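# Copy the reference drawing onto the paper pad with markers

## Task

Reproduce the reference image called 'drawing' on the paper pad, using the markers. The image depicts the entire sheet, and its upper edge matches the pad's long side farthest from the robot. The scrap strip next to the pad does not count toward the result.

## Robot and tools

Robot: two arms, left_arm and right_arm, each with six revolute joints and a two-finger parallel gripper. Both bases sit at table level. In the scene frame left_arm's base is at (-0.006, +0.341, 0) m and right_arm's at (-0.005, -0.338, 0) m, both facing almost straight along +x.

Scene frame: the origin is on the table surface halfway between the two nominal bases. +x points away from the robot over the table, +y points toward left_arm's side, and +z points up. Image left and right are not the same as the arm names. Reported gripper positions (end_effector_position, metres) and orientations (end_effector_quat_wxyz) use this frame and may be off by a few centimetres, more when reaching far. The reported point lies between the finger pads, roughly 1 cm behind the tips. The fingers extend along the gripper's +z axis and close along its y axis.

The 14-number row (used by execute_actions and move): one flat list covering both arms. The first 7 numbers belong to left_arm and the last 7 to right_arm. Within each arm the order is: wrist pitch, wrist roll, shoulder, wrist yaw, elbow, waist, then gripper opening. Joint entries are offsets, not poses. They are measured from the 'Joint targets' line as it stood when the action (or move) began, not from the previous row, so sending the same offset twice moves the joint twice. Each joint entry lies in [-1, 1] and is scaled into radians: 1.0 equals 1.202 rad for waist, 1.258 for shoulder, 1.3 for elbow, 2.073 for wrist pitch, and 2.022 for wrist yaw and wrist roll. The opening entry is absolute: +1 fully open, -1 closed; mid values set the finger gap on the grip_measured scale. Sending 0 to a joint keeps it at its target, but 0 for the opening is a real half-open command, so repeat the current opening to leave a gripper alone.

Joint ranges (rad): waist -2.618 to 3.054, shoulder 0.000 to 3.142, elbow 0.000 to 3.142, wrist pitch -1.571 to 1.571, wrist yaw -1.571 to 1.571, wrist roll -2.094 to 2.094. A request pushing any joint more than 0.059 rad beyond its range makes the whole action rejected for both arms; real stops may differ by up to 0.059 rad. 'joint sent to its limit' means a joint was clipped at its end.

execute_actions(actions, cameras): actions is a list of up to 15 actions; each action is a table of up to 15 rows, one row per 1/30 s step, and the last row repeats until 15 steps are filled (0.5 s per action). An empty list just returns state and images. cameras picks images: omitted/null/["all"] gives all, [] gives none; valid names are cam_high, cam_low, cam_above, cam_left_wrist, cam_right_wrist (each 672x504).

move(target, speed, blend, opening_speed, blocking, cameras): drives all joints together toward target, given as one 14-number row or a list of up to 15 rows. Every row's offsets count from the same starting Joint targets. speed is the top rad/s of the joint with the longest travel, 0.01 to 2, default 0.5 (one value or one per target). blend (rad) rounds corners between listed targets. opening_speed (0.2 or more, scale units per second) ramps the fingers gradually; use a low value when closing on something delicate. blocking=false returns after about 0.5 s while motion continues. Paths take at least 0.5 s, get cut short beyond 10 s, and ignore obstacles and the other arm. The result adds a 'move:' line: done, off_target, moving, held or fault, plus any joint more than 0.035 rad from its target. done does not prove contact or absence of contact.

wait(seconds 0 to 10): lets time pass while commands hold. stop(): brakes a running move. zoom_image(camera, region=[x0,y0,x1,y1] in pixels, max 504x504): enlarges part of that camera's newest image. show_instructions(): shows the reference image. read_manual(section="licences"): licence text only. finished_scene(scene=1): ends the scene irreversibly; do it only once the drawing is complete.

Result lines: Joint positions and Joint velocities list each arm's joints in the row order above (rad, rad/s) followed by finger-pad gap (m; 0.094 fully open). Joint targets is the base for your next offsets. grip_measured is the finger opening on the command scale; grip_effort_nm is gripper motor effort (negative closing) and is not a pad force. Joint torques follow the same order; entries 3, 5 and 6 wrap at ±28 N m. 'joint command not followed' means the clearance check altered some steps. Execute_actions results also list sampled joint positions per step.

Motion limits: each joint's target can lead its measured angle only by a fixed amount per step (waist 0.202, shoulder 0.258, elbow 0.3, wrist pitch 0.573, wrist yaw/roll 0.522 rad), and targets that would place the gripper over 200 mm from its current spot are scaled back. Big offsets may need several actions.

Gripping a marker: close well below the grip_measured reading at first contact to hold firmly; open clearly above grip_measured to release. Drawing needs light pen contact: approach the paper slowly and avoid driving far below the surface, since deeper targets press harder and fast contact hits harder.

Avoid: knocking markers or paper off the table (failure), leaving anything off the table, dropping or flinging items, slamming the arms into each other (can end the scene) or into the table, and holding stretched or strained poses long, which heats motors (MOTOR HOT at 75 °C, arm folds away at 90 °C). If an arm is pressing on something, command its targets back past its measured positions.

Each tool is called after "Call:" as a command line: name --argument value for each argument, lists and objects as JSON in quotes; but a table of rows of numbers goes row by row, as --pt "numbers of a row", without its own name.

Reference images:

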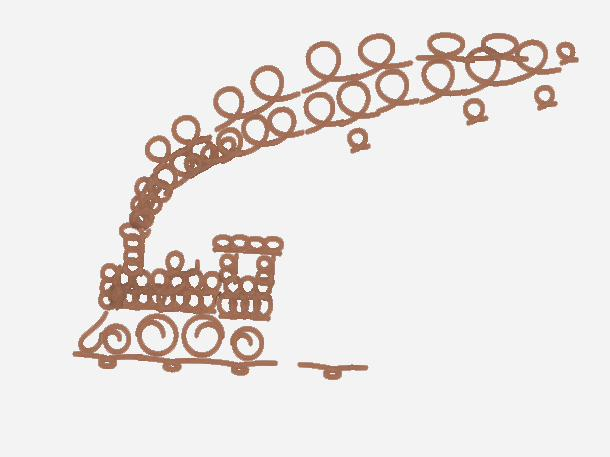

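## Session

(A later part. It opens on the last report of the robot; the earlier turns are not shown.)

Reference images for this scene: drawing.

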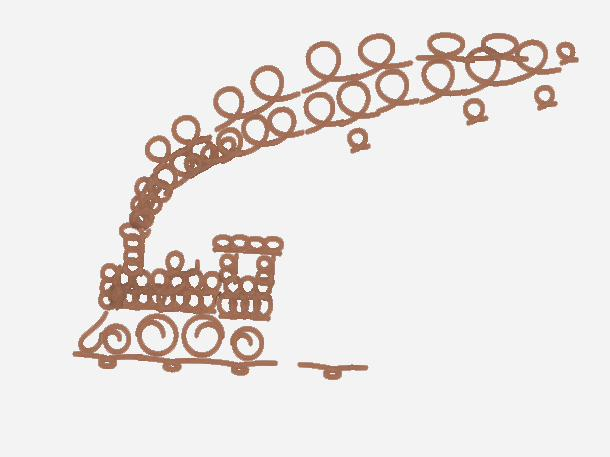

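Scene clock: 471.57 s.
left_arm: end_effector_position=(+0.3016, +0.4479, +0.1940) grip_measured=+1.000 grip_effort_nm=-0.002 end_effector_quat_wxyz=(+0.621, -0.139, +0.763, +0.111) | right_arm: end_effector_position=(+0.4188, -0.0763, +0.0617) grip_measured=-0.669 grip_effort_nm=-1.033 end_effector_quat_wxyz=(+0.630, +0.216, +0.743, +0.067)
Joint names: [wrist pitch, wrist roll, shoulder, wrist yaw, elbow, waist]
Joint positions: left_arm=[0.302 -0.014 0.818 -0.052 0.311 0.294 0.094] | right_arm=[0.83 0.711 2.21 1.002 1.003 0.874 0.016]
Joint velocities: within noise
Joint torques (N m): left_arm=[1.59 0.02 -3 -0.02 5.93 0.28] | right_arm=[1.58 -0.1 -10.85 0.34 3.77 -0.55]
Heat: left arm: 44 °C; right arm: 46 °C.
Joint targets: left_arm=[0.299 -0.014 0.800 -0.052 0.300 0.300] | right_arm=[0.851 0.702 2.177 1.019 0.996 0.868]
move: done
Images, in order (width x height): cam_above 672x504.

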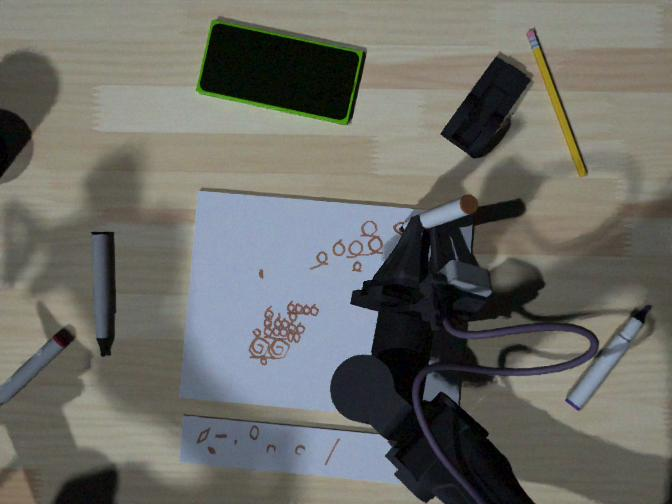

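Call:
move --pt "0 0 0 0 0 0 1 0 0.0891 0 -0.0372 0 0.0256 -0.75" --pt "0 0 0 0 0 0 1 0 0.0728 0 -0.0304 0 0.0056 -0.75" --pt "0 0 0 0 0 0 1 -0.0405 0.0728 0 -0.0304 0 0.0056 -0.75" --pt "0 0 0 0 0 0 1 -0.0395 0.0184 0 -0.0077 0 0.0049 -0.75" --pt "0 0 0 0 0 0 1 -0.0410 -0.0360 0 0.0151 0 0.0041 -0.75" --pt "0 0 0 0 0 0 1 0 -0.0360 0 0.0151 0 0.0041 -0.75" --speed '[0.3,0.1,0.1,0.15,0.15,0.3]' --blend '[0,0,0,0.003,0,0]' --cameras '[]'

Scene clock: 477.83 s.
left_arm: end_effector_position=(+0.3016, +0.4479, +0.1940) grip_measured=+1.000 grip_effort_nm=-0.002 end_effector_quat_wxyz=(+0.621, -0.139, +0.763, +0.111) | right_arm: end_effector_position=(+0.4168, -0.0792, +0.0634) grip_measured=-0.669 grip_effort_nm=-1.033 end_effector_quat_wxyz=(+0.636, +0.195, +0.746, +0.035)
Joint names: [wrist pitch, wrist roll, shoulder, wrist yaw, elbow, waist]
Joint positions: left_arm=[0.302 -0.014 0.818 -0.052 0.311 0.294 0.094] | right_arm=[0.83 0.638 2.21 1.032 1.003 0.879 0.016]
Joint velocities: within noise
Joint torques (N m): left_arm=[1.6 0.06 -3.04 -0.04 5.93 0.38] | right_arm=[1.54 -0.09 -10.84 0.35 3.75 -0.59]
Heat: left arm: 44 °C; right arm: 46 °C.
Joint targets: left_arm=[0.299 -0.014 0.800 -0.052 0.300 0.300] | right_arm=[0.851 0.629 2.177 1.050 0.996 0.873]
move: done
No camera images: "cameras" was empty.

Call:
move --pt "0 0 0 0 0 0 1 0.0183 0.0964 -0.0212 -0.0409 -0.0452 -0.0308 -0.75" --pt "0 0 0 0 0 0 1 0.0183 0.0795 -0.0212 -0.0334 -0.0452 -0.0106 -0.75" --speed '[0.2,0.1]' --cameras '[]'

Scene clock: 479.83 s.
left_arm: end_effector_position=(+0.3016, +0.4479, +0.1940) grip_measured=+1.000 grip_effort_nm=-0.002 end_effector_quat_wxyz=(+0.621, -0.139, +0.763, +0.111) | right_arm: end_effector_position=(+0.4165, -0.0889, +0.0590) grip_measured=-0.669 grip_effort_nm=-1.033 end_effector_quat_wxyz=(+0.622, +0.249, +0.735, +0.100)
Joint names: [wrist pitch, wrist roll, shoulder, wrist yaw, elbow, waist]
Joint positions: left_arm=[0.302 -0.014 0.818 -0.052 0.311 0.294 0.094] | right_arm=[0.868 0.8 2.187 0.971 0.945 0.854 0.016]
Joint velocities: within noise
Joint torques (N m): left_arm=[1.58 0.04 -2.99 -0.06 5.79 0.36] | right_arm=[1.58 -0.11 -10.93 0.28 3.56 0.39]
Heat: left arm: 44 °C; right arm: 46 °C.
Joint targets: left_arm=[0.299 -0.014 0.800 -0.052 0.300 0.300] | right_arm=[0.889 0.790 2.150 0.982 0.937 0.860]
move: off_target (right_arm); right_arm: the shoulder is farthest, 0.037 rad from its target
No camera images: "cameras" was empty.

Call:
move --pt "0 0 0 0 0 0 1 -0.0375 0 0 0 0 0 -0.75" --pt "0 0 0 0 0 0 1 -0.0385 -0.0552 0 0.0232 0 0.0007 -0.75" --pt "0 0 0 0 0 0 1 -0.0410 -0.1104 0 0.0464 0 0.0014 -0.75" --pt "0 0 0 0 0 0 1 0 -0.1104 0 0.0464 0 0.0014 -0.75" --pt "0 0 0 0 0 0 1 0 -0.0191 0 0.0070 0 -0.0220 -0.75" --speed '[0.1,0.15,0.15,0.3,0.3]' --blend '[0,0.003,0,0,0]' --cameras '[]'

Call:
move --pt "0 0 0 0 0 0 1 0 -0.0185 0 0.0080 0 0.0302 -0.75" --pt "0 0 0 0 0 0 1 0 -0.0345 0 0.0157 0 0.0102 -0.75" --pt "0 0 0 0 0 0 1 -0.0380 -0.0345 0 0.0157 0 0.0102 -0.75" --pt "0 0 0 0 0 0 1 -0.0385 -0.0481 0 0.0213 0 0.0044 -0.75" --pt "0 0 0 0 0 0 1 -0.0385 -0.0345 0 0.0132 0 -0.0057 -0.75" --pt "0 0 0 0 0 0 1 -0.0380 -0.0094 0 0.0027 0 -0.0155 -0.75" --pt "0 0 0 0 0 0 1 -0.0380 0.0214 0 -0.0102 0 -0.0204 -0.75" --pt "0 0 0 0 0 0 1 -0.0380 0.0437 0 -0.0195 0 -0.0082 -0.75" --pt "0 0 0 0 0 0 1 -0.0380 0.0470 0 -0.0209 0 0.0003 -0.75" --pt "0 0 0 0 0 0 1 -0.0380 0.0236 0 -0.0086 0 0.0109 -0.75" --pt "0 0 0 0 0 0 1 -0.0380 -0.0062 0 0.0038 0 0.0188 -0.75" --pt "0 0 0 0 0 0 1 -0.0380 -0.0345 0 0.0157 0 0.0202 -0.75" --pt "0 0 0 0 0 0 1 -0.0385 -0.0481 0 0.0213 0 0.0044 -0.75" --pt "0 0 0 0 0 0 1 0 -0.0481 0 0.0213 0 0.0044 -0.75" --speed '[0.2,0.1,0.1,0.12,0.12,0.12,0.12,0.12,0.12,0.12,0.12,0.12,0.12,0.3]' --blend '[0,0,0,0.003,0.003,0.003,0.003,0.003,0.003,0.003,0.003,0.003,0,0]' --cameras '[]'

Call:
move --pt "0 0 0 0 0 0 1 0 0.0781 0 -0.0338 0 0.0876 -0.75" --pt "0 0 0 0 0 0 1 0 0.0602 0 -0.0251 0 0.0666 -0.75" --pt "0 0 0 0 0 0 1 -0.0380 0.0602 0 -0.0251 0 0.0666 -0.75" --pt "0 0 0 0 0 0 1 -0.0380 0.0413 0 -0.0172 0 0.0580 -0.75" --pt "0 0 0 0 0 0 1 -0.0380 0.0291 0 -0.0121 0 0.0522 -0.75" --pt "0 0 0 0 0 0 1 -0.0380 0.0506 0 -0.0236 0 0.0377 -0.75" --pt "0 0 0 0 0 0 1 -0.0388 0.0864 0 -0.0386 0 0.0213 -0.75" --pt "0 0 0 0 0 0 1 -0.0398 0.1258 0 -0.0551 0 0.0105 -0.75" --pt "0 0 0 0 0 0 1 -0.0406 0.1504 0 -0.0653 0 0.0205 -0.75" --pt "0 0 0 0 0 0 1 -0.0404 0.1426 0 -0.0596 0 0.0313 -0.75" --pt "0 0 0 0 0 0 1 -0.0394 0.1154 0 -0.0482 0 0.0477 -0.75" --pt "0 0 0 0 0 0 1 -0.0382 0.0753 0 -0.0315 0 0.0622 -0.75" --pt "0 0 0 0 0 0 1 -0.0380 0.0413 0 -0.0172 0 0.0680 -0.75" --pt "0 0 0 0 0 0 1 -0.0394 -0.0105 0 0.0044 0 0.0545 -0.75" --pt "0 0 0 0 0 0 1 0 -0.0105 0 0.0044 0 0.0545 -0.75" --speed '[0.3,0.1,0.1,0.12,0.12,0.12,0.12,0.12,0.12,0.12,0.12,0.12,0.12,0.12,0.3]' --blend '[0,0,0,0.003,0.003,0.003,0.003,0.003,0.003,0.003,0.003,0.003,0.003,0,0]' --cameras '["cam_above"]'

Scene clock: 486.83 s.
left_arm: end_effector_position=(+0.3016, +0.4479, +0.1940) grip_measured=+1.000 grip_effort_nm=-0.007 end_effector_quat_wxyz=(+0.621, -0.139, +0.763, +0.111) | right_arm: end_effector_position=(+0.4195, -0.0988, +0.0615) grip_measured=-0.669 grip_effort_nm=-1.028 end_effector_quat_wxyz=(+0.629, +0.242, +0.735, +0.072)
Joint names: [wrist pitch, wrist roll, shoulder, wrist yaw, elbow, waist]
Joint positions: left_arm=[0.302 -0.014 0.818 -0.052 0.311 0.294 0.094] | right_arm=[0.868 0.748 2.185 0.995 0.945 0.84 0.016]
Joint velocities: within noise
Joint torques (N m): left_arm=[1.57 0.05 -3.07 -0.01 5.97 0.46] | right_arm=[1.57 0.03 -10.71 0.21 3.56 -0.54]
Heat: left arm: 44 °C; right arm: 46 °C.
Joint targets: left_arm=[0.299 -0.014 0.800 -0.052 0.300 0.300] | right_arm=[0.889 0.751 2.150 0.996 0.937 0.834]
move: done
No camera images: "cameras" was empty.

Scene clock: 492.57 s.
left_arm: end_effector_position=(+0.3016, +0.4479, +0.1940) grip_measured=+1.000 grip_effort_nm=-0.007 end_effector_quat_wxyz=(+0.621, -0.139, +0.763, +0.111) | right_arm: end_effector_position=(+0.4176, -0.1010, +0.0632) grip_measured=-0.669 grip_effort_nm=-1.033 end_effector_quat_wxyz=(+0.636, +0.216, +0.740, +0.038)
Joint names: [wrist pitch, wrist roll, shoulder, wrist yaw, elbow, waist]
Joint positions: left_arm=[0.302 -0.014 0.818 -0.052 0.311 0.294 0.094] | right_arm=[0.868 0.663 2.184 1.022 0.945 0.845 0.016]
Joint velocities: within noise
Joint torques (N m): left_arm=[1.6 0.03 -2.95 -0.04 5.93 0.54] | right_arm=[1.54 -0.09 -10.65 0.36 3.56 -0.54]
Heat: left arm: 44 °C; right arm: 47 °C.
Joint targets: left_arm=[0.299 -0.014 0.800 -0.052 0.300 0.300] | right_arm=[0.889 0.654 2.150 1.039 0.937 0.839]
move: done
No camera images: "cameras" was empty.

Scene clock: 500.53 s.
left_arm: end_effector_position=(+0.3016, +0.4479, +0.1940) grip_measured=+1.000 grip_effort_nm=-0.007 end_effector_quat_wxyz=(+0.621, -0.139, +0.763, +0.111) | right_arm: end_effector_position=(+0.4010, -0.0753, +0.0640) grip_measured=-0.670 grip_effort_nm=-1.033 end_effector_quat_wxyz=(+0.636, +0.186, +0.747, +0.049)
Joint names: [wrist pitch, wrist roll, shoulder, wrist yaw, elbow, waist]
Joint positions: left_arm=[0.302 -0.014 0.818 -0.052 0.311 0.294 0.094] | right_arm=[0.868 0.642 2.183 1.031 0.945 0.911 0.016]
Joint velocities: within noise
Joint torques (N m): left_arm=[1.57 0.07 -3 -0.03 5.93 0.36] | right_arm=[1.55 -0.1 -10.56 0.35 3.56 -0.54]
Heat: left arm: 44 °C; right arm: 48 °C.
Joint targets: left_arm=[0.299 -0.014 0.800 -0.052 0.300 0.300] | right_arm=[0.889 0.633 2.150 1.048 0.937 0.905]
move: done
Images, in order (width x height): cam_above 672x504.

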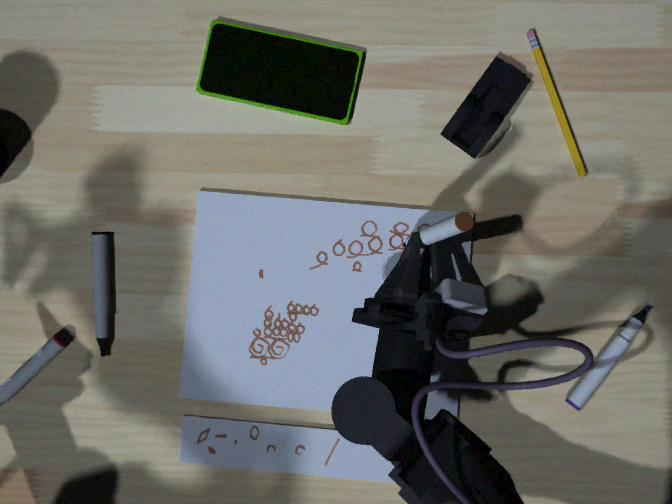

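Call:
move --pt "0 0 0 0 0 0 1 0 0.0923 0 -0.0398 0 0.2014 -0.75" --speed '[0.4]' --cameras '["cam_above"]'

Call:
zoom_image --camera "cam_above" --region '[300, 195, 480, 330]'

Scene clock: 502.20 s.
left_arm: end_effector_position=(+0.3016, +0.4479, +0.1940) grip_measured=+1.000 grip_effort_nm=-0.007 end_effector_quat_wxyz=(+0.621, -0.139, +0.763, +0.111) | right_arm: end_effector_position=(+0.3252, +0.0244, +0.0607) grip_measured=-0.670 grip_effort_nm=-1.033 end_effector_quat_wxyz=(+0.598, +0.144, +0.763, +0.199)
Joint names: [wrist pitch, wrist roll, shoulder, wrist yaw, elbow, waist]
Joint positions: left_arm=[0.302 -0.014 0.818 -0.052 0.311 0.294 0.094] | right_arm=[0.869 0.816 2.183 0.966 0.945 1.15 0.016]
Joint velocities: within noise
Joint torques (N m): left_arm=[1.61 0.03 -2.99 -0.05 5.96 0.5] | right_arm=[1.58 -0.01 -10.59 0.19 3.6 -0.34]
Heat: left arm: 44 °C; right arm: 48 °C.
Joint targets: left_arm=[0.299 -0.014 0.800 -0.052 0.300 0.300] | right_arm=[0.889 0.819 2.150 0.968 0.937 1.146]
move: done
Images, in order (width x height): cam_above 672x504.

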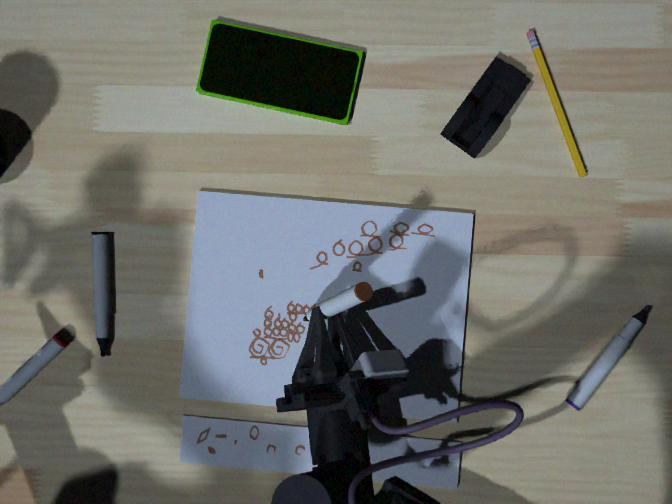

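Scaled by 2.800 from the camera's 672x504 image, which has a finer 960x720 frame.

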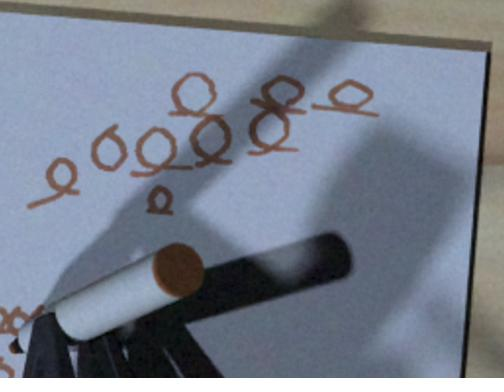

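Call:
move --pt "0 0 0 0 0 0 1 0 0.0152 0 -0.0076 0 -0.0263 -0.75" --pt "0 0 0 0 0 0 1 0 0.0314 0 -0.0144 0 -0.0097 -0.75" --pt "0 0 0 0 0 0 1 -0.0415 0.0314 0 -0.0144 0 -0.0097 -0.75" --pt "0 0 0 0 0 0 1 -0.0415 0.0388 0 -0.0175 0 -0.0063 -0.75" --pt "0 0 0 0 0 0 1 -0.0415 0.0234 0 -0.0086 0 0.0024 -0.75" --pt "0 0 0 0 0 0 1 -0.0415 0.0017 0 0.0005 0 0.0124 -0.75" --pt "0 0 0 0 0 0 1 -0.0415 -0.0223 0 0.0106 0 0.0188 -0.75" --pt "0 0 0 0 0 0 1 -0.0415 -0.0372 0 0.0168 0 0.0088 -0.75" --pt "0 0 0 0 0 0 1 -0.0415 -0.0301 0 0.0113 0 0.0024 -0.75" --pt "0 0 0 0 0 0 1 -0.0415 -0.0135 0 0.0044 0 -0.0076 -0.75" --pt "0 0 0 0 0 0 1 -0.0415 0.0108 0 -0.0057 0 -0.0163 -0.75" --pt "0 0 0 0 0 0 1 -0.0415 0.0314 0 -0.0144 0 -0.0197 -0.75" --pt "0 0 0 0 0 0 1 -0.0415 0.0388 0 -0.0175 0 -0.0063 -0.75" --pt "0 0 0 0 0 0 1 0 0.0388 0 -0.0175 0 -0.0063 -0.75" --pt "0 0 0 0 0 0 1 0 -0.0364 0 0.0152 0 0.0248 -0.75" --speed '[0.2,0.1,0.1,0.12,0.12,0.12,0.12,0.12,0.12,0.12,0.12,0.12,0.12,0.3,0.4]' --blend '[0,0,0,0.003,0.003,0.003,0.003,0.003,0.003,0.003,0.003,0.003,0,0,0]' --cameras '[]'

Call:
move --pt "0 0 0 0 0 0 1 0 0.0152 0 -0.0076 0 -0.0263 -0.75" --pt "0 0 0 0 0 0 1 0 0.0314 0 -0.0144 0 -0.0097 -0.75" --pt "0 0 0 0 0 0 1 -0.0410 0.0314 0 -0.0144 0 -0.0097 -0.75" --pt "0 0 0 0 0 0 1 -0.0410 0.0388 0 -0.0175 0 -0.0063 -0.75" --pt "0 0 0 0 0 0 1 -0.0410 0.0234 0 -0.0086 0 0.0024 -0.75" --pt "0 0 0 0 0 0 1 -0.0410 0.0017 0 0.0005 0 0.0124 -0.75" --pt "0 0 0 0 0 0 1 -0.0410 -0.0223 0 0.0106 0 0.0188 -0.75" --pt "0 0 0 0 0 0 1 -0.0410 -0.0372 0 0.0168 0 0.0088 -0.75" --pt "0 0 0 0 0 0 1 -0.0410 -0.0301 0 0.0113 0 0.0024 -0.75" --pt "0 0 0 0 0 0 1 -0.0410 -0.0135 0 0.0044 0 -0.0076 -0.75" --pt "0 0 0 0 0 0 1 -0.0410 0.0108 0 -0.0057 0 -0.0163 -0.75" --pt "0 0 0 0 0 0 1 -0.0410 0.0314 0 -0.0144 0 -0.0197 -0.75" --pt "0 0 0 0 0 0 1 -0.0410 0.0388 0 -0.0175 0 -0.0063 -0.75" --pt "0 0 0 0 0 0 1 0 0.0388 0 -0.0175 0 -0.0063 -0.75" --pt "0 0 0 0 0 0 1 0 0.0906 0 -0.0375 0 -0.0587 -0.75" --speed '[0.2,0.1,0.1,0.12,0.12,0.12,0.12,0.12,0.12,0.12,0.12,0.12,0.12,0.3,0.4]' --blend '[0,0,0,0.003,0.003,0.003,0.003,0.003,0.003,0.003,0.003,0.003,0,0,0]' --cameras '[]'

Call:
move --pt "0 0 0 0 0 0 1 0 -0.0160 0 0.0075 0 0.0200 -0.75" --pt "0 0 0 0 0 0 1 -0.0430 -0.0160 0 0.0075 0 0.0200 -0.75" --pt "0 0 0 0 0 0 1 -0.0415 -0.0803 0 0.0344 0 0.0293 -0.75" --pt "0 0 0 0 0 0 1 0 -0.0803 0 0.0344 0 0.0293 -0.75" --pt "0 0 0 0 0 0 1 0 -0.1330 0 0.0553 0 0.0878 -0.75" --speed '[0.1,0.1,0.15,0.3,0.4]' --blend '[0,0,0,0,0]' --cameras '[]'

Call:
move --pt "0 0 0 0 0 0 1 0 0.0158 0 -0.0078 0 -0.0297 -0.75" --pt "0 0 0 0 0 0 1 0 0.0320 0 -0.0146 0 -0.0125 -0.75" --pt "0 0 0 0 0 0 1 -0.0420 0.0320 0 -0.0146 0 -0.0125 -0.75" --pt "0 0 0 0 0 0 1 -0.0420 0.0348 0 -0.0158 0 -0.0083 -0.75" --pt "0 0 0 0 0 0 1 -0.0420 0.0167 0 -0.0057 0 0.0022 -0.75" --pt "0 0 0 0 0 0 1 -0.0425 -0.0047 0 0.0032 0 0.0141 -0.75" --pt "0 0 0 0 0 0 1 -0.0430 -0.0252 0 0.0118 0 0.0217 -0.75" --pt "0 0 0 0 0 0 1 -0.0435 -0.0354 0 0.0160 0 0.0114 -0.75" --pt "0 0 0 0 0 0 1 -0.0430 -0.0244 0 0.0090 0 0.0036 -0.75" --pt "0 0 0 0 0 0 1 -0.0425 -0.0066 0 0.0015 0 -0.0084 -0.75" --pt "0 0 0 0 0 0 1 -0.0420 0.0157 0 -0.0078 0 -0.0189 -0.75" --pt "0 0 0 0 0 0 1 -0.0420 0.0320 0 -0.0146 0 -0.0228 -0.75" --pt "0 0 0 0 0 0 1 -0.0420 0.0348 0 -0.0158 0 -0.0083 -0.75" --pt "0 0 0 0 0 0 1 0 0.0348 0 -0.0158 0 -0.0083 -0.75" --pt "0 0 0 0 0 0 1 0 0.0364 0 -0.0152 0 -0.0057 -0.75" --speed '[0.2,0.1,0.1,0.12,0.12,0.12,0.12,0.12,0.12,0.12,0.12,0.12,0.12,0.3,0.4]' --blend '[0,0,0,0.003,0.003,0.003,0.003,0.003,0.003,0.003,0.003,0.003,0,0,0]' --cameras '[]'

Call:
move --pt "0 0 0 0 0 0 1 0 0.0158 0 -0.0078 0 -0.0297 -0.75" --pt "0 0 0 0 0 0 1 0 0.0320 0 -0.0146 0 -0.0125 -0.75" --pt "0 0 0 0 0 0 1 -0.0415 0.0320 0 -0.0146 0 -0.0125 -0.75" --pt "0 0 0 0 0 0 1 -0.0415 0.0348 0 -0.0158 0 -0.0083 -0.75" --pt "0 0 0 0 0 0 1 -0.0415 0.0167 0 -0.0057 0 0.0022 -0.75" --pt "0 0 0 0 0 0 1 -0.0415 -0.0047 0 0.0032 0 0.0141 -0.75" --pt "0 0 0 0 0 0 1 -0.0420 -0.0252 0 0.0118 0 0.0217 -0.75" --pt "0 0 0 0 0 0 1 -0.0420 -0.0354 0 0.0160 0 0.0114 -0.75" --pt "0 0 0 0 0 0 1 -0.0420 -0.0244 0 0.0090 0 0.0036 -0.75" --pt "0 0 0 0 0 0 1 -0.0415 -0.0066 0 0.0015 0 -0.0084 -0.75" --pt "0 0 0 0 0 0 1 -0.0415 0.0157 0 -0.0078 0 -0.0189 -0.75" --pt "0 0 0 0 0 0 1 -0.0415 0.0320 0 -0.0146 0 -0.0228 -0.75" --pt "0 0 0 0 0 0 1 -0.0415 0.0348 0 -0.0158 0 -0.0083 -0.75" --pt "0 0 0 0 0 0 1 0 0.0348 0 -0.0158 0 -0.0083 -0.75" --pt "0 0 0 0 0 0 1 0 0.0813 0 -0.0336 0 -0.0145 -0.75" --speed '[0.2,0.1,0.1,0.12,0.12,0.12,0.12,0.12,0.12,0.12,0.12,0.12,0.12,0.3,0.4]' --blend '[0,0,0,0.003,0.003,0.003,0.003,0.003,0.003,0.003,0.003,0.003,0,0,0]' --cameras '["cam_above"]'

Scene clock: 510.97 s.
left_arm: end_effector_position=(+0.3016, +0.4479, +0.1940) grip_measured=+1.000 grip_effort_nm=-0.002 end_effector_quat_wxyz=(+0.621, -0.139, +0.763, +0.111) | right_arm: end_effector_position=(+0.3170, +0.0297, +0.0614) grip_measured=-0.670 grip_effort_nm=-1.038 end_effector_quat_wxyz=(+0.605, +0.116, +0.766, +0.183)
Joint names: [wrist pitch, wrist roll, shoulder, wrist yaw, elbow, waist]
Joint positions: left_arm=[0.302 -0.014 0.818 -0.052 0.311 0.294 0.094] | right_arm=[0.868 0.756 2.183 0.981 0.945 1.174 0.016]
Joint velocities: within noise
Joint torques (N m): left_arm=[1.6 0.01 -3.07 -0.02 5.96 0.4] | right_arm=[1.58 -0.09 -10.58 0.33 3.6 0.18]
Heat: left arm: 44 °C; right arm: 49 °C.
Joint targets: left_arm=[0.299 -0.014 0.800 -0.052 0.300 0.300] | right_arm=[0.889 0.746 2.150 0.998 0.937 1.176]
move: done
No camera images: "cameras" was empty.

Scene clock: 516.43 s.
left_arm: end_effector_position=(+0.3016, +0.4479, +0.1940) grip_measured=+1.000 grip_effort_nm=-0.007 end_effector_quat_wxyz=(+0.621, -0.139, +0.763, +0.111) | right_arm: end_effector_position=(+0.3406, +0.0159, +0.0583) grip_measured=-0.670 grip_effort_nm=-1.038 end_effector_quat_wxyz=(+0.581, +0.191, +0.757, +0.232)
Joint names: [wrist pitch, wrist roll, shoulder, wrist yaw, elbow, waist]
Joint positions: left_arm=[0.302 -0.014 0.818 -0.052 0.311 0.294 0.094] | right_arm=[0.868 0.927 2.183 0.921 0.945 1.103 0.016]
Joint velocities: within noise
Joint torques (N m): left_arm=[1.59 0.04 -3.04 -0.08 5.94 0.55] | right_arm=[1.6 0.05 -10.62 0.17 3.62 0.21]
Heat: left arm: 44 °C; right arm: 49 °C.
Joint targets: left_arm=[0.299 -0.014 0.800 -0.052 0.300 0.300] | right_arm=[0.889 0.929 2.150 0.923 0.937 1.106]
move: done
No camera images: "cameras" was empty.

Scene clock: 519.93 s.
left_arm: end_effector_position=(+0.3016, +0.4479, +0.1940) grip_measured=+1.000 grip_effort_nm=-0.007 end_effector_quat_wxyz=(+0.621, -0.139, +0.763, +0.111) | right_arm: end_effector_position=(+0.3027, +0.0369, +0.0633) grip_measured=-0.670 grip_effort_nm=-1.033 end_effector_quat_wxyz=(+0.616, +0.077, +0.768, +0.158)
Joint names: [wrist pitch, wrist roll, shoulder, wrist yaw, elbow, waist]
Joint positions: left_arm=[0.302 -0.014 0.818 -0.052 0.311 0.294 0.094] | right_arm=[0.868 0.67 2.183 1.017 0.945 1.216 0.016]
Joint velocities: within noise
Joint torques (N m): left_arm=[1.59 0.03 -3.03 -0.05 5.93 0.42] | right_arm=[1.56 -0.11 -10.56 0.33 3.58 -0.4]
Heat: left arm: 44 °C; right arm: 49 °C.
Joint targets: left_arm=[0.299 -0.014 0.800 -0.052 0.300 0.300] | right_arm=[0.889 0.660 2.150 1.034 0.937 1.211]
move: done
No camera images: "cameras" was empty.

Scene clock: 524.83 s.
left_arm: end_effector_position=(+0.3016, +0.4479, +0.1940) grip_measured=+1.000 grip_effort_nm=-0.002 end_effector_quat_wxyz=(+0.621, -0.139, +0.763, +0.111) | right_arm: end_effector_position=(+0.3087, +0.0339, +0.0625) grip_measured=-0.670 grip_effort_nm=-1.038 end_effector_quat_wxyz=(+0.609, +0.102, +0.766, +0.176)
Joint names: [wrist pitch, wrist roll, shoulder, wrist yaw, elbow, waist]
Joint positions: left_arm=[0.302 -0.014 0.818 -0.052 0.311 0.294 0.094] | right_arm=[0.868 0.731 2.183 1.002 0.945 1.198 0.016]
Joint velocities: within noise
Joint torques (N m): left_arm=[1.6 0.03 -2.92 -0.05 5.97 0.54] | right_arm=[1.57 0.03 -10.59 0.2 3.56 0.5]
Heat: left arm: 44 °C; right arm: 50 °C.
Joint targets: left_arm=[0.299 -0.014 0.800 -0.052 0.300 0.300] | right_arm=[0.889 0.734 2.150 1.004 0.937 1.204]
move: done; blend cut to 0.0028 rad at target 4
No camera images: "cameras" was empty.

Scene clock: 530.10 s.
left_arm: end_effector_position=(+0.3016, +0.4479, +0.1940) grip_measured=+1.000 grip_effort_nm=-0.002 end_effector_quat_wxyz=(+0.621, -0.139, +0.763, +0.111) | right_arm: end_effector_position=(+0.3097, +0.0420, +0.0589) grip_measured=-0.670 grip_effort_nm=-1.038 end_effector_quat_wxyz=(+0.577, +0.151, +0.765, +0.243)
Joint names: [wrist pitch, wrist roll, shoulder, wrist yaw, elbow, waist]
Joint positions: left_arm=[0.302 -0.014 0.818 -0.052 0.311 0.294 0.094] | right_arm=[0.868 0.896 2.183 0.934 0.945 1.188 0.016]
Joint velocities: within noise
Joint torques (N m): left_arm=[1.6 0.05 -3 -0.02 5.85 0.59] | right_arm=[1.6 -0.03 -10.62 0.18 3.6 -0.13]
Heat: left arm: 44 °C; right arm: 50 °C.
Joint targets: left_arm=[0.299 -0.014 0.800 -0.052 0.300 0.300] | right_arm=[0.889 0.898 2.150 0.936 0.937 1.187]
move: done; blend cut to 0.0028 rad at target 4
Images, in order (width x height): cam_above 672x504.

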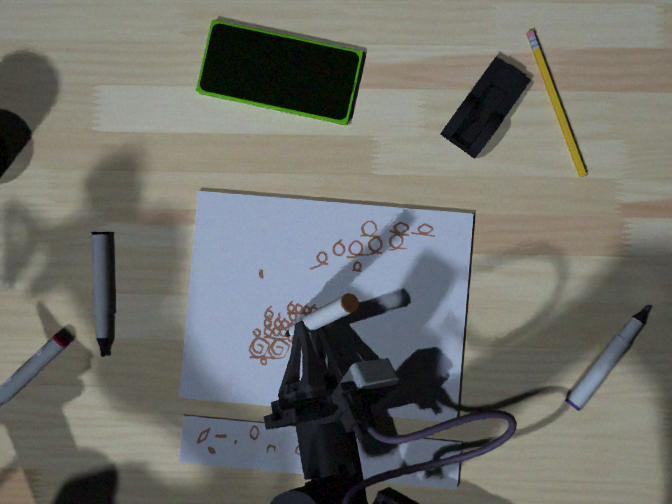

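Call:
move --pt "0 0 0 0 0 0 1 0 -0.0160 0 0.0075 0 0.0200 -0.75" --pt "0 0 0 0 0 0 1 -0.0425 -0.0160 0 0.0075 0 0.0200 -0.75" --pt "0 0 0 0 0 0 1 -0.0415 -0.0880 0 0.0376 0 0.0327 -0.75" --pt "0 0 0 0 0 0 1 -0.0445 -0.1599 0 0.0677 0 0.0454 -0.75" --pt "0 0 0 0 0 0 1 0 -0.1599 0 0.0677 0 0.0454 -0.75" --pt "0 0 0 0 0 0 1 0 0.0153 0 -0.0064 0 0.0372 -0.75" --speed '[0.1,0.1,0.15,0.15,0.3,0.4]' --blend '[0,0,0.003,0,0,0]' --cameras '[]'

Call:
move --pt "0 0 0 0 0 0 1 0 -0.0160 0 0.0075 0 0.0200 -0.75" --pt "0 0 0 0 0 0 1 -0.0430 -0.0160 0 0.0075 0 0.0200 -0.75" --pt "0 0 0 0 0 0 1 -0.0415 -0.0941 0 0.0402 0 0.0358 -0.75" --pt "0 0 0 0 0 0 1 -0.0445 -0.1723 0 0.0729 0 0.0515 -0.75" --pt "0 0 0 0 0 0 1 0 -0.1723 0 0.0729 0 0.0515 -0.75" --speed '[0.1,0.1,0.15,0.15,0.3]' --blend '[0,0,0.003,0,0]' --cameras '["cam_above"]'

Call:
zoom_image --camera "cam_above" --region '[230, 280, 350, 380]'

Scene clock: 541.87 s.
left_arm: end_effector_position=(+0.3016, +0.4479, +0.1940) grip_measured=+1.000 grip_effort_nm=-0.002 end_effector_quat_wxyz=(+0.621, -0.139, +0.763, +0.111) | right_arm: end_effector_position=(+0.2908, +0.0584, +0.0583) grip_measured=-0.670 grip_effort_nm=-1.028 end_effector_quat_wxyz=(+0.564, +0.141, +0.768, +0.270)
Joint names: [wrist pitch, wrist roll, shoulder, wrist yaw, elbow, waist]
Joint positions: left_arm=[0.302 -0.014 0.818 -0.052 0.311 0.294 0.094] | right_arm=[0.869 0.927 2.183 0.921 0.945 1.235 0.016]
Joint velocities: within noise
Joint torques (N m): left_arm=[1.58 0.04 -2.97 -0.03 5.9 0.47] | right_arm=[1.59 0.01 -10.61 0.18 3.63 -0.35]
Heat: left arm: 44 °C; right arm: 50 °C.
Joint targets: left_arm=[0.299 -0.014 0.800 -0.052 0.300 0.300] | right_arm=[0.889 0.929 2.150 0.923 0.937 1.232]
move: done
No camera images: "cameras" was empty.

Scene clock: 546.17 s.
left_arm: end_effector_position=(+0.3016, +0.4479, +0.1940) grip_measured=+1.000 grip_effort_nm=0.002 end_effector_quat_wxyz=(+0.621, -0.139, +0.763, +0.111) | right_arm: end_effector_position=(+0.2766, +0.0521, +0.0652) grip_measured=-0.670 grip_effort_nm=-1.033 end_effector_quat_wxyz=(+0.624, +0.029, +0.767, +0.144)
Joint names: [wrist pitch, wrist roll, shoulder, wrist yaw, elbow, waist]
Joint positions: left_arm=[0.302 -0.014 0.818 -0.052 0.311 0.294 0.094] | right_arm=[0.868 0.589 2.183 1.053 0.945 1.288 0.016]
Joint velocities: within noise
Joint torques (N m): left_arm=[1.57 0.05 -2.97 -0.04 5.96 0.51] | right_arm=[1.57 -0.1 -10.56 0.36 3.55 0.5]
Heat: left arm: 44 °C; right arm: 50 °C.
Joint targets: left_arm=[0.299 -0.014 0.800 -0.052 0.300 0.300] | right_arm=[0.889 0.581 2.150 1.070 0.937 1.294]
move: done
Images, in order (width x height): cam_above 672x504.

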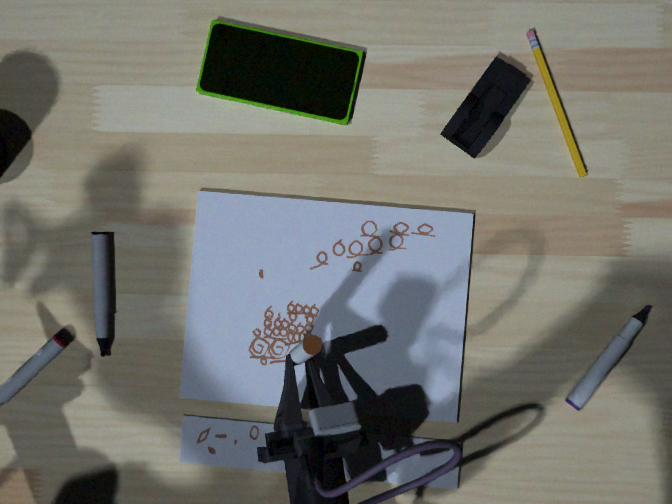

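Scaled by 4.200 from the camera's 672x504 image, which has a finer 960x720 frame.

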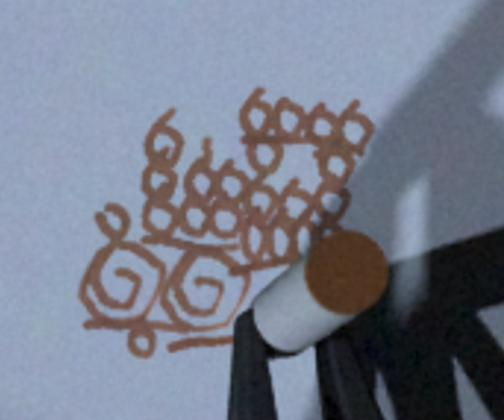

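Call:
move --target '[0,0,0,0,0,0,1,0,0,0,0,0,0.23,-0.75]' --speed 0.5 --cameras '["cam_above"]'

Call:
zoom_image --camera "cam_above" --region '[235, 285, 335, 375]'

Scene clock: 549.07 s.
left_arm: end_effector_position=(+0.3016, +0.4479, +0.1940) grip_measured=+1.000 grip_effort_nm=-0.007 end_effector_quat_wxyz=(+0.621, -0.139, +0.763, +0.111) | right_arm: end_effector_position=(+0.1544, +0.1154, +0.0657) grip_measured=-0.670 grip_effort_nm=-1.028 end_effector_quat_wxyz=(+0.598, -0.080, +0.763, +0.231)
Joint names: [wrist pitch, wrist roll, shoulder, wrist yaw, elbow, waist]
Joint positions: left_arm=[0.302 -0.014 0.818 -0.052 0.311 0.294 0.094] | right_arm=[0.869 0.588 2.183 1.057 0.945 1.576 0.016]
Joint velocities: within noise
Joint torques (N m): left_arm=[1.58 0.06 -3.12 -0.02 5.97 0.5] | right_arm=[1.54 -0.09 -10.56 0.31 3.55 -0.5]
Heat: left arm: 44 °C; right arm: 50 °C.
Joint targets: left_arm=[0.299 -0.014 0.800 -0.052 0.300 0.300] | right_arm=[0.889 0.580 2.150 1.070 0.937 1.570]
move: done
Images, in order (width x height): cam_above 672x504.

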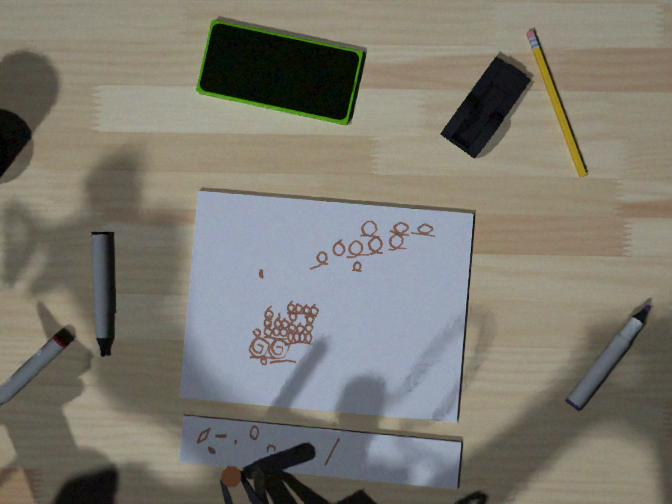

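Scaled by 5.040 from the camera's 672x504 image, which has a finer 960x720 frame.

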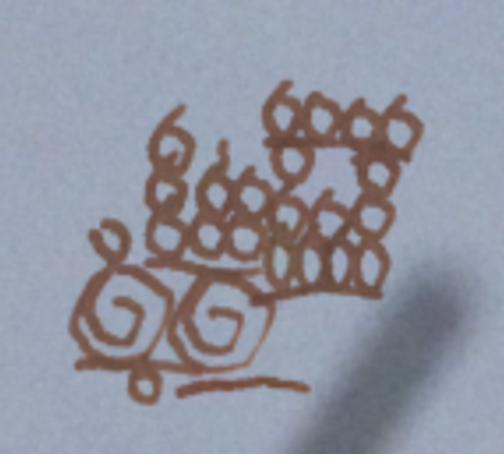

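Call:
move --pt "0 0 0 0 0 0 1 0.0048 0.0696 -0.0118 -0.0301 -0.0145 -0.5358 -0.75" --pt "0 0 0 0 0 0 1 0.0048 0.0696 -0.0062 -0.0301 -0.0145 -0.5358 -0.75" --pt "0 0 0 0 0 0 1 0.0048 0.0520 -0.0062 -0.0211 -0.0145 -0.5568 -0.75" --speed '[0.5,0.1,0.1]' --cameras '[]'

Scene clock: 563.53 s.
left_arm: end_effector_position=(+0.3016, +0.4479, +0.1940) grip_measured=+1.000 grip_effort_nm=-0.007 end_effector_quat_wxyz=(+0.621, -0.139, +0.763, +0.111) | right_arm: end_effector_position=(+0.4000, -0.0771, +0.0638) grip_measured=-0.670 grip_effort_nm=-1.038 end_effector_quat_wxyz=(+0.632, +0.203, +0.744, +0.072)
Joint names: [wrist pitch, wrist roll, shoulder, wrist yaw, elbow, waist]
Joint positions: left_arm=[0.302 -0.014 0.818 -0.052 0.311 0.294 0.094] | right_arm=[0.879 0.696 2.172 1.012 0.926 0.906 0.016]
Joint velocities: within noise
Joint torques (N m): left_arm=[1.57 0.02 -2.86 -0.07 6.08 0.47] | right_arm=[1.56 -0.11 -10.25 0.32 3.56 -0.51]
Heat: left arm: 44 °C; right arm: 50 °C.
Joint targets: left_arm=[0.299 -0.014 0.800 -0.052 0.300 0.300] | right_arm=[0.899 0.686 2.142 1.027 0.918 0.901]
move: done
No camera images: "cameras" was empty.

Call:
move --target '[0,0,0,0,0,0,1,-0.0436,0,0,0,0,0,-0.75]' --speed 0.1 --cameras '[]'

Scene clock: 565.50 s.
left_arm: end_effector_position=(+0.3016, +0.4479, +0.1940) grip_measured=+1.000 grip_effort_nm=-0.002 end_effector_quat_wxyz=(+0.621, -0.139, +0.763, +0.111) | right_arm: end_effector_position=(+0.3978, -0.0798, +0.0555) grip_measured=-0.670 grip_effort_nm=-1.038 end_effector_quat_wxyz=(+0.623, +0.191, +0.757, +0.052)
Joint names: [wrist pitch, wrist roll, shoulder, wrist yaw, elbow, waist]
Joint positions: left_arm=[0.302 -0.014 0.818 -0.052 0.311 0.294 0.094] | right_arm=[0.824 0.695 2.172 1.012 0.926 0.906 0.016]
Joint velocities: within noise
Joint torques (N m): left_arm=[1.61 0.05 -3.02 -0.02 6 0.47] | right_arm=[1.23 -0.09 -10.24 0.35 3.55 -0.5]
Heat: left arm: 44 °C; right arm: 50 °C.
Joint targets: left_arm=[0.299 -0.014 0.800 -0.052 0.300 0.300] | right_arm=[0.809 0.686 2.142 1.027 0.918 0.901]
move: done
No camera images: "cameras" was empty.

Call:
move --pt "0 0 0 0 0 0 1 0 -0.0091 0 0.0038 0 -0.0132 -0.75" --pt "0 0 0 0 0 0 1 -0.0010 -0.0217 0 0.0091 0 -0.0193 -0.75" --pt "0 0 0 0 0 0 1 0 0.0003 0 -0.0037 0 -0.0347 -0.75" --pt "0 0 0 0 0 0 1 0 0.0376 0 -0.0193 0 -0.0522 -0.75" --pt "0 0 0 0 0 0 1 -0.0005 0.0786 0 -0.0364 0 -0.0636 -0.75" --pt "0 0 0 0 0 0 1 -0.0015 0.1042 0 -0.0471 0 -0.0536 -0.75" --pt "0 0 0 0 0 0 1 -0.0015 0.0963 0 -0.0403 0 -0.0422 -0.75" --pt "0 0 0 0 0 0 1 -0.0005 0.0680 0 -0.0285 0 -0.0247 -0.75" --pt "0 0 0 0 0 0 1 0 0.0263 0 -0.0110 0 -0.0093 -0.75" --pt "0 0 0 0 0 0 1 0 -0.0091 0 0.0038 0 -0.0032 -0.75" --pt "0 0 0 0 0 0 1 -0.0030 -0.0550 0 0.0229 0 -0.0146 -0.75" --pt "0 0 0 0 0 0 1 0.0436 -0.0550 0 0.0229 0 -0.0146 -0.75" --speed '[0.12,0.12,0.12,0.12,0.12,0.12,0.12,0.12,0.12,0.12,0.12,0.3]' --blend '[0.003,0.003,0.003,0.003,0.003,0.003,0.003,0.003,0.003,0.003,0,0]' --cameras '[]'

Scene clock: 572.13 s.
left_arm: end_effector_position=(+0.3016, +0.4479, +0.1940) grip_measured=+1.000 grip_effort_nm=0.002 end_effector_quat_wxyz=(+0.621, -0.139, +0.763, +0.111) | right_arm: end_effector_position=(+0.4030, -0.0909, +0.0661) grip_measured=-0.670 grip_effort_nm=-1.028 end_effector_quat_wxyz=(+0.641, +0.179, +0.746, +0.015)
Joint names: [wrist pitch, wrist roll, shoulder, wrist yaw, elbow, waist]
Joint positions: left_arm=[0.302 -0.014 0.818 -0.052 0.311 0.294 0.094] | right_arm=[0.877 0.583 2.172 1.057 0.926 0.89 0.016]
Joint velocities: within noise
Joint torques (N m): left_arm=[1.57 0.05 -2.99 -0.03 5.75 0.39] | right_arm=[1.53 -0.09 -10.24 0.34 3.55 -0.61]
Heat: left arm: 44 °C; right arm: 50 °C.
Joint targets: left_arm=[0.299 -0.014 0.800 -0.052 0.300 0.300] | right_arm=[0.899 0.575 2.142 1.074 0.918 0.883]
move: done
No camera images: "cameras" was empty.

Call:
move --pt "0 0 0 0 0 0 1 0.0087 0.0751 -0.0215 -0.0332 -0.0330 0.0008 -0.75" --pt "0 0 0 0 0 0 1 0.0087 0.0751 -0.0160 -0.0332 -0.0330 0.0008 -0.75" --pt "0 0 0 0 0 0 1 0.0087 0.0574 -0.0160 -0.0244 -0.0330 -0.0202 -0.75" --speed '[0.3,0.1,0.1]' --cameras '["cam_above"]'

Call:
zoom_image --camera "cam_above" --region '[300, 195, 480, 330]'

Scene clock: 574.73 s.
left_arm: end_effector_position=(+0.3016, +0.4479, +0.1940) grip_measured=+1.000 grip_effort_nm=-0.007 end_effector_quat_wxyz=(+0.621, -0.139, +0.763, +0.111) | right_arm: end_effector_position=(+0.4047, -0.1015, +0.0635) grip_measured=-0.670 grip_effort_nm=-1.033 end_effector_quat_wxyz=(+0.632, +0.220, +0.740, +0.059)
Joint names: [wrist pitch, wrist roll, shoulder, wrist yaw, elbow, waist]
Joint positions: left_arm=[0.302 -0.014 0.818 -0.052 0.311 0.294 0.094] | right_arm=[0.897 0.7 2.151 1.01 0.884 0.863 0.016]
Joint velocities: within noise
Joint torques (N m): left_arm=[1.58 0.03 -2.97 -0.04 6 0.35] | right_arm=[1.56 -0.11 -9.99 0.32 3.41 -0.35]
Heat: left arm: 44 °C; right arm: 50 °C.
Joint targets: left_arm=[0.299 -0.014 0.800 -0.052 0.300 0.300] | right_arm=[0.917 0.691 2.122 1.024 0.875 0.859]
move: done
Images, in order (width x height): cam_above 672x504.

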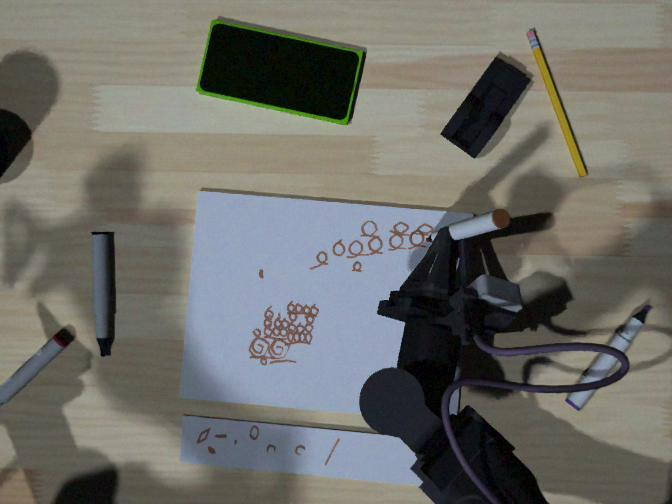

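Scaled by 2.800 from the camera's 672x504 image, which has a finer 960x720 frame.

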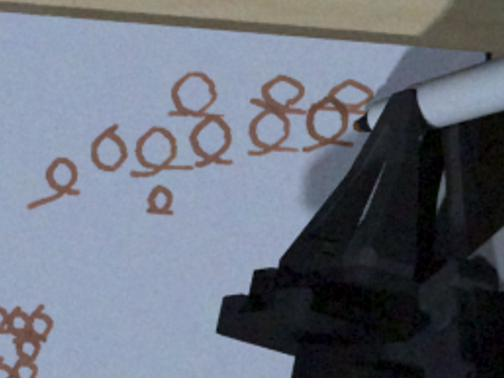

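Call:
move --pt "0 0 0 0 0 0 1 0 0.0265 0 -0.0120 0 0.0200 -0.75" --pt "0 0 0 0 0 0 1 0 0.0089 0 -0.0037 0 -0.0012 -0.75" --pt "0 0 0 0 0 0 1 -0.0430 0.0089 0 -0.0037 0 -0.0012 -0.75" --pt "0 0 0 0 0 0 1 -0.0430 -0.0091 0 0.0039 0 -0.0118 -0.75" --pt "0 0 0 0 0 0 1 -0.0438 -0.0217 0 0.0092 0 -0.0180 -0.75" --pt "0 0 0 0 0 0 1 -0.0430 0.0003 0 -0.0036 0 -0.0337 -0.75" --pt "0 0 0 0 0 0 1 -0.0430 0.0376 0 -0.0192 0 -0.0516 -0.75" --pt "0 0 0 0 0 0 1 -0.0435 0.0786 0 -0.0363 0 -0.0632 -0.75" --pt "0 0 0 0 0 0 1 -0.0445 0.1042 0 -0.0470 0 -0.0532 -0.75" --pt "0 0 0 0 0 0 1 -0.0445 0.0963 0 -0.0402 0 -0.0416 -0.75" --pt "0 0 0 0 0 0 1 -0.0435 0.0680 0 -0.0284 0 -0.0237 -0.75" --pt "0 0 0 0 0 0 1 -0.0430 0.0263 0 -0.0109 0 -0.0080 -0.75" --pt "0 0 0 0 0 0 1 -0.0430 -0.0091 0 0.0039 0 -0.0018 -0.75" --pt "0 0 0 0 0 0 1 -0.0460 -0.0473 0 0.0198 0 -0.0223 -0.75" --pt "0 0 0 0 0 0 1 0 -0.0473 0 0.0198 0 -0.0223 -0.75" --speed '[0.2,0.1,0.1,0.12,0.12,0.12,0.12,0.12,0.12,0.12,0.12,0.12,0.12,0.12,0.3]' --blend '[0,0,0,0.003,0.003,0.003,0.003,0.003,0.003,0.003,0.003,0.003,0.003,0,0]' --cameras '[]'

Scene clock: 583.87 s.
left_arm: end_effector_position=(+0.3016, +0.4479, +0.1940) grip_measured=+1.000 grip_effort_nm=-0.002 end_effector_quat_wxyz=(+0.621, -0.139, +0.763, +0.111) | right_arm: end_effector_position=(+0.4094, -0.1179, +0.0654) grip_measured=-0.670 grip_effort_nm=-1.033 end_effector_quat_wxyz=(+0.640, +0.202, +0.742, +0.007)
Joint names: [wrist pitch, wrist roll, shoulder, wrist yaw, elbow, waist]
Joint positions: left_arm=[0.302 -0.014 0.818 -0.052 0.311 0.294 0.094] | right_arm=[0.896 0.604 2.151 1.047 0.884 0.838 0.016]
Joint velocities: within noise
Joint torques (N m): left_arm=[1.59 0.07 -3.08 -0.05 6 0.36] | right_arm=[1.57 -0.09 -9.98 0.35 3.38 -0.55]
Heat: left arm: 44 °C; right arm: 49 °C.
Joint targets: left_arm=[0.299 -0.014 0.800 -0.052 0.300 0.300] | right_arm=[0.917 0.595 2.122 1.065 0.875 0.832]
move: done
No camera images: "cameras" was empty.

Call:
move --pt "0 0 0 0 0 0 1 0 0.0552 0 -0.0241 0 0.1016 -0.75" --pt "0 0 0 0 0 0 1 0 0.0386 0 -0.0162 0 0.0816 -0.75" --pt "0 0 0 0 0 0 1 -0.0432 0.0386 0 -0.0162 0 0.0816 -0.75" --pt "0 0 0 0 0 0 1 -0.0435 0.0222 0 -0.0093 0 0.0815 -0.75" --pt "0 0 0 0 0 0 1 -0.0440 0.0136 0 -0.0057 0 0.0772 -0.75" --pt "0 0 0 0 0 0 1 -0.0435 0.0305 0 -0.0163 0 0.0665 -0.75" --pt "0 0 0 0 0 0 1 -0.0430 0.0558 0 -0.0268 0 0.0542 -0.75" --pt "0 0 0 0 0 0 1 -0.0430 0.0835 0 -0.0384 0 0.0462 -0.75" --pt "0 0 0 0 0 0 1 -0.0430 0.1009 0 -0.0457 0 0.0562 -0.75" --pt "0 0 0 0 0 0 1 -0.0430 0.0937 0 -0.0392 0 0.0642 -0.75" --pt "0 0 0 0 0 0 1 -0.0430 0.0744 0 -0.0311 0 0.0765 -0.75" --pt "0 0 0 0 0 0 1 -0.0430 0.0462 0 -0.0193 0 0.0872 -0.75" --pt "0 0 0 0 0 0 1 -0.0435 0.0222 0 -0.0093 0 0.0915 -0.75" --pt "0 0 0 0 0 0 1 -0.0445 0.0079 0 -0.0033 0 0.0751 -0.75" --pt "0 0 0 0 0 0 1 0 0.0079 0 -0.0033 0 0.0751 -0.75" --speed '[0.3,0.1,0.1,0.12,0.12,0.12,0.12,0.12,0.12,0.12,0.12,0.12,0.12,0.12,0.3]' --blend '[0,0,0,0.003,0.003,0.003,0.003,0.003,0.003,0.003,0.003,0.003,0.003,0,0]' --cameras '["cam_above"]'

Call:
zoom_image --camera "cam_above" --region '[300, 195, 480, 330]'

Scene clock: 591.33 s.
left_arm: end_effector_position=(+0.3016, +0.4479, +0.1940) grip_measured=+1.000 grip_effort_nm=0.002 end_effector_quat_wxyz=(+0.621, -0.139, +0.763, +0.111) | right_arm: end_effector_position=(+0.3879, -0.0802, +0.0650) grip_measured=-0.670 grip_effort_nm=-1.033 end_effector_quat_wxyz=(+0.637, +0.173, +0.750, +0.044)
Joint names: [wrist pitch, wrist roll, shoulder, wrist yaw, elbow, waist]
Joint positions: left_arm=[0.302 -0.014 0.818 -0.052 0.311 0.294 0.094] | right_arm=[0.896 0.62 2.151 1.041 0.884 0.929 0.016]
Joint velocities: within noise
Joint torques (N m): left_arm=[1.57 0.06 -3.17 -0.04 5.86 0.44] | right_arm=[1.54 -0.09 -9.98 0.34 3.38 -0.54]
Heat: left arm: 44 °C; right arm: 48 °C.
Joint targets: left_arm=[0.299 -0.014 0.800 -0.052 0.300 0.300] | right_arm=[0.917 0.611 2.122 1.058 0.875 0.922]
move: done
Images, in order (width x height): cam_above 672x504.

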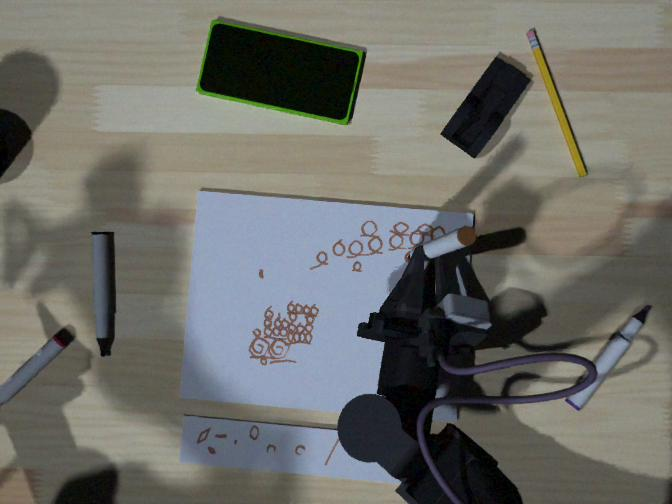

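Scaled by 2.800 from the camera's 672x504 image, which has a finer 960x720 frame.

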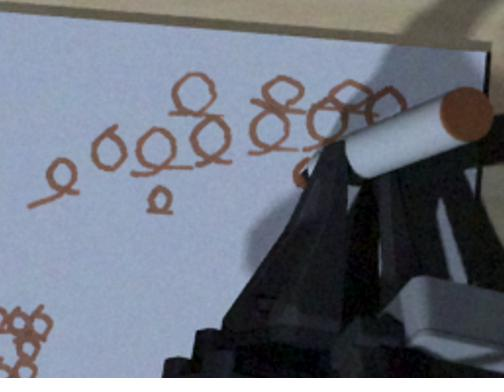

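Call:
move --target '[0,0,0,0,0,0,1,0,0.1276,0,-0.0567,0,0.2214,-0.75]' --speed 0.4 --cameras '["cam_above"]'

Call:
zoom_image --camera "cam_above" --region '[300, 195, 480, 330]'

Scene clock: 595.07 s.
left_arm: end_effector_position=(+0.3016, +0.4479, +0.1940) grip_measured=+1.000 grip_effort_nm=-0.007 end_effector_quat_wxyz=(+0.621, -0.139, +0.763, +0.111) | right_arm: end_effector_position=(+0.3037, +0.0293, +0.0599) grip_measured=-0.670 grip_effort_nm=-1.033 end_effector_quat_wxyz=(+0.582, +0.140, +0.766, +0.233)
Joint names: [wrist pitch, wrist roll, shoulder, wrist yaw, elbow, waist]
Joint positions: left_arm=[0.302 -0.014 0.818 -0.052 0.311 0.294 0.094] | right_arm=[0.897 0.866 2.151 0.942 0.884 1.191 0.016]
Joint velocities: within noise
Joint torques (N m): left_arm=[1.59 0.05 -3.04 -0.02 5.96 0.64] | right_arm=[1.58 0.02 -10.02 0.19 3.45 -0.27]
Heat: left arm: 44 °C; right arm: 48 °C.
Joint targets: left_arm=[0.299 -0.014 0.800 -0.052 0.300 0.300] | right_arm=[0.917 0.869 2.122 0.943 0.875 1.188]
move: done
Images, in order (width x height): cam_above 672x504.

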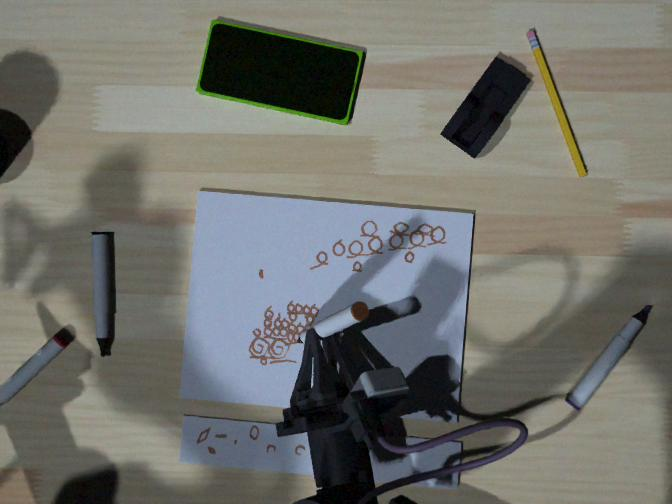

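Scaled by 2.800 from the camera's 672x504 image, which has a finer 960x720 frame.

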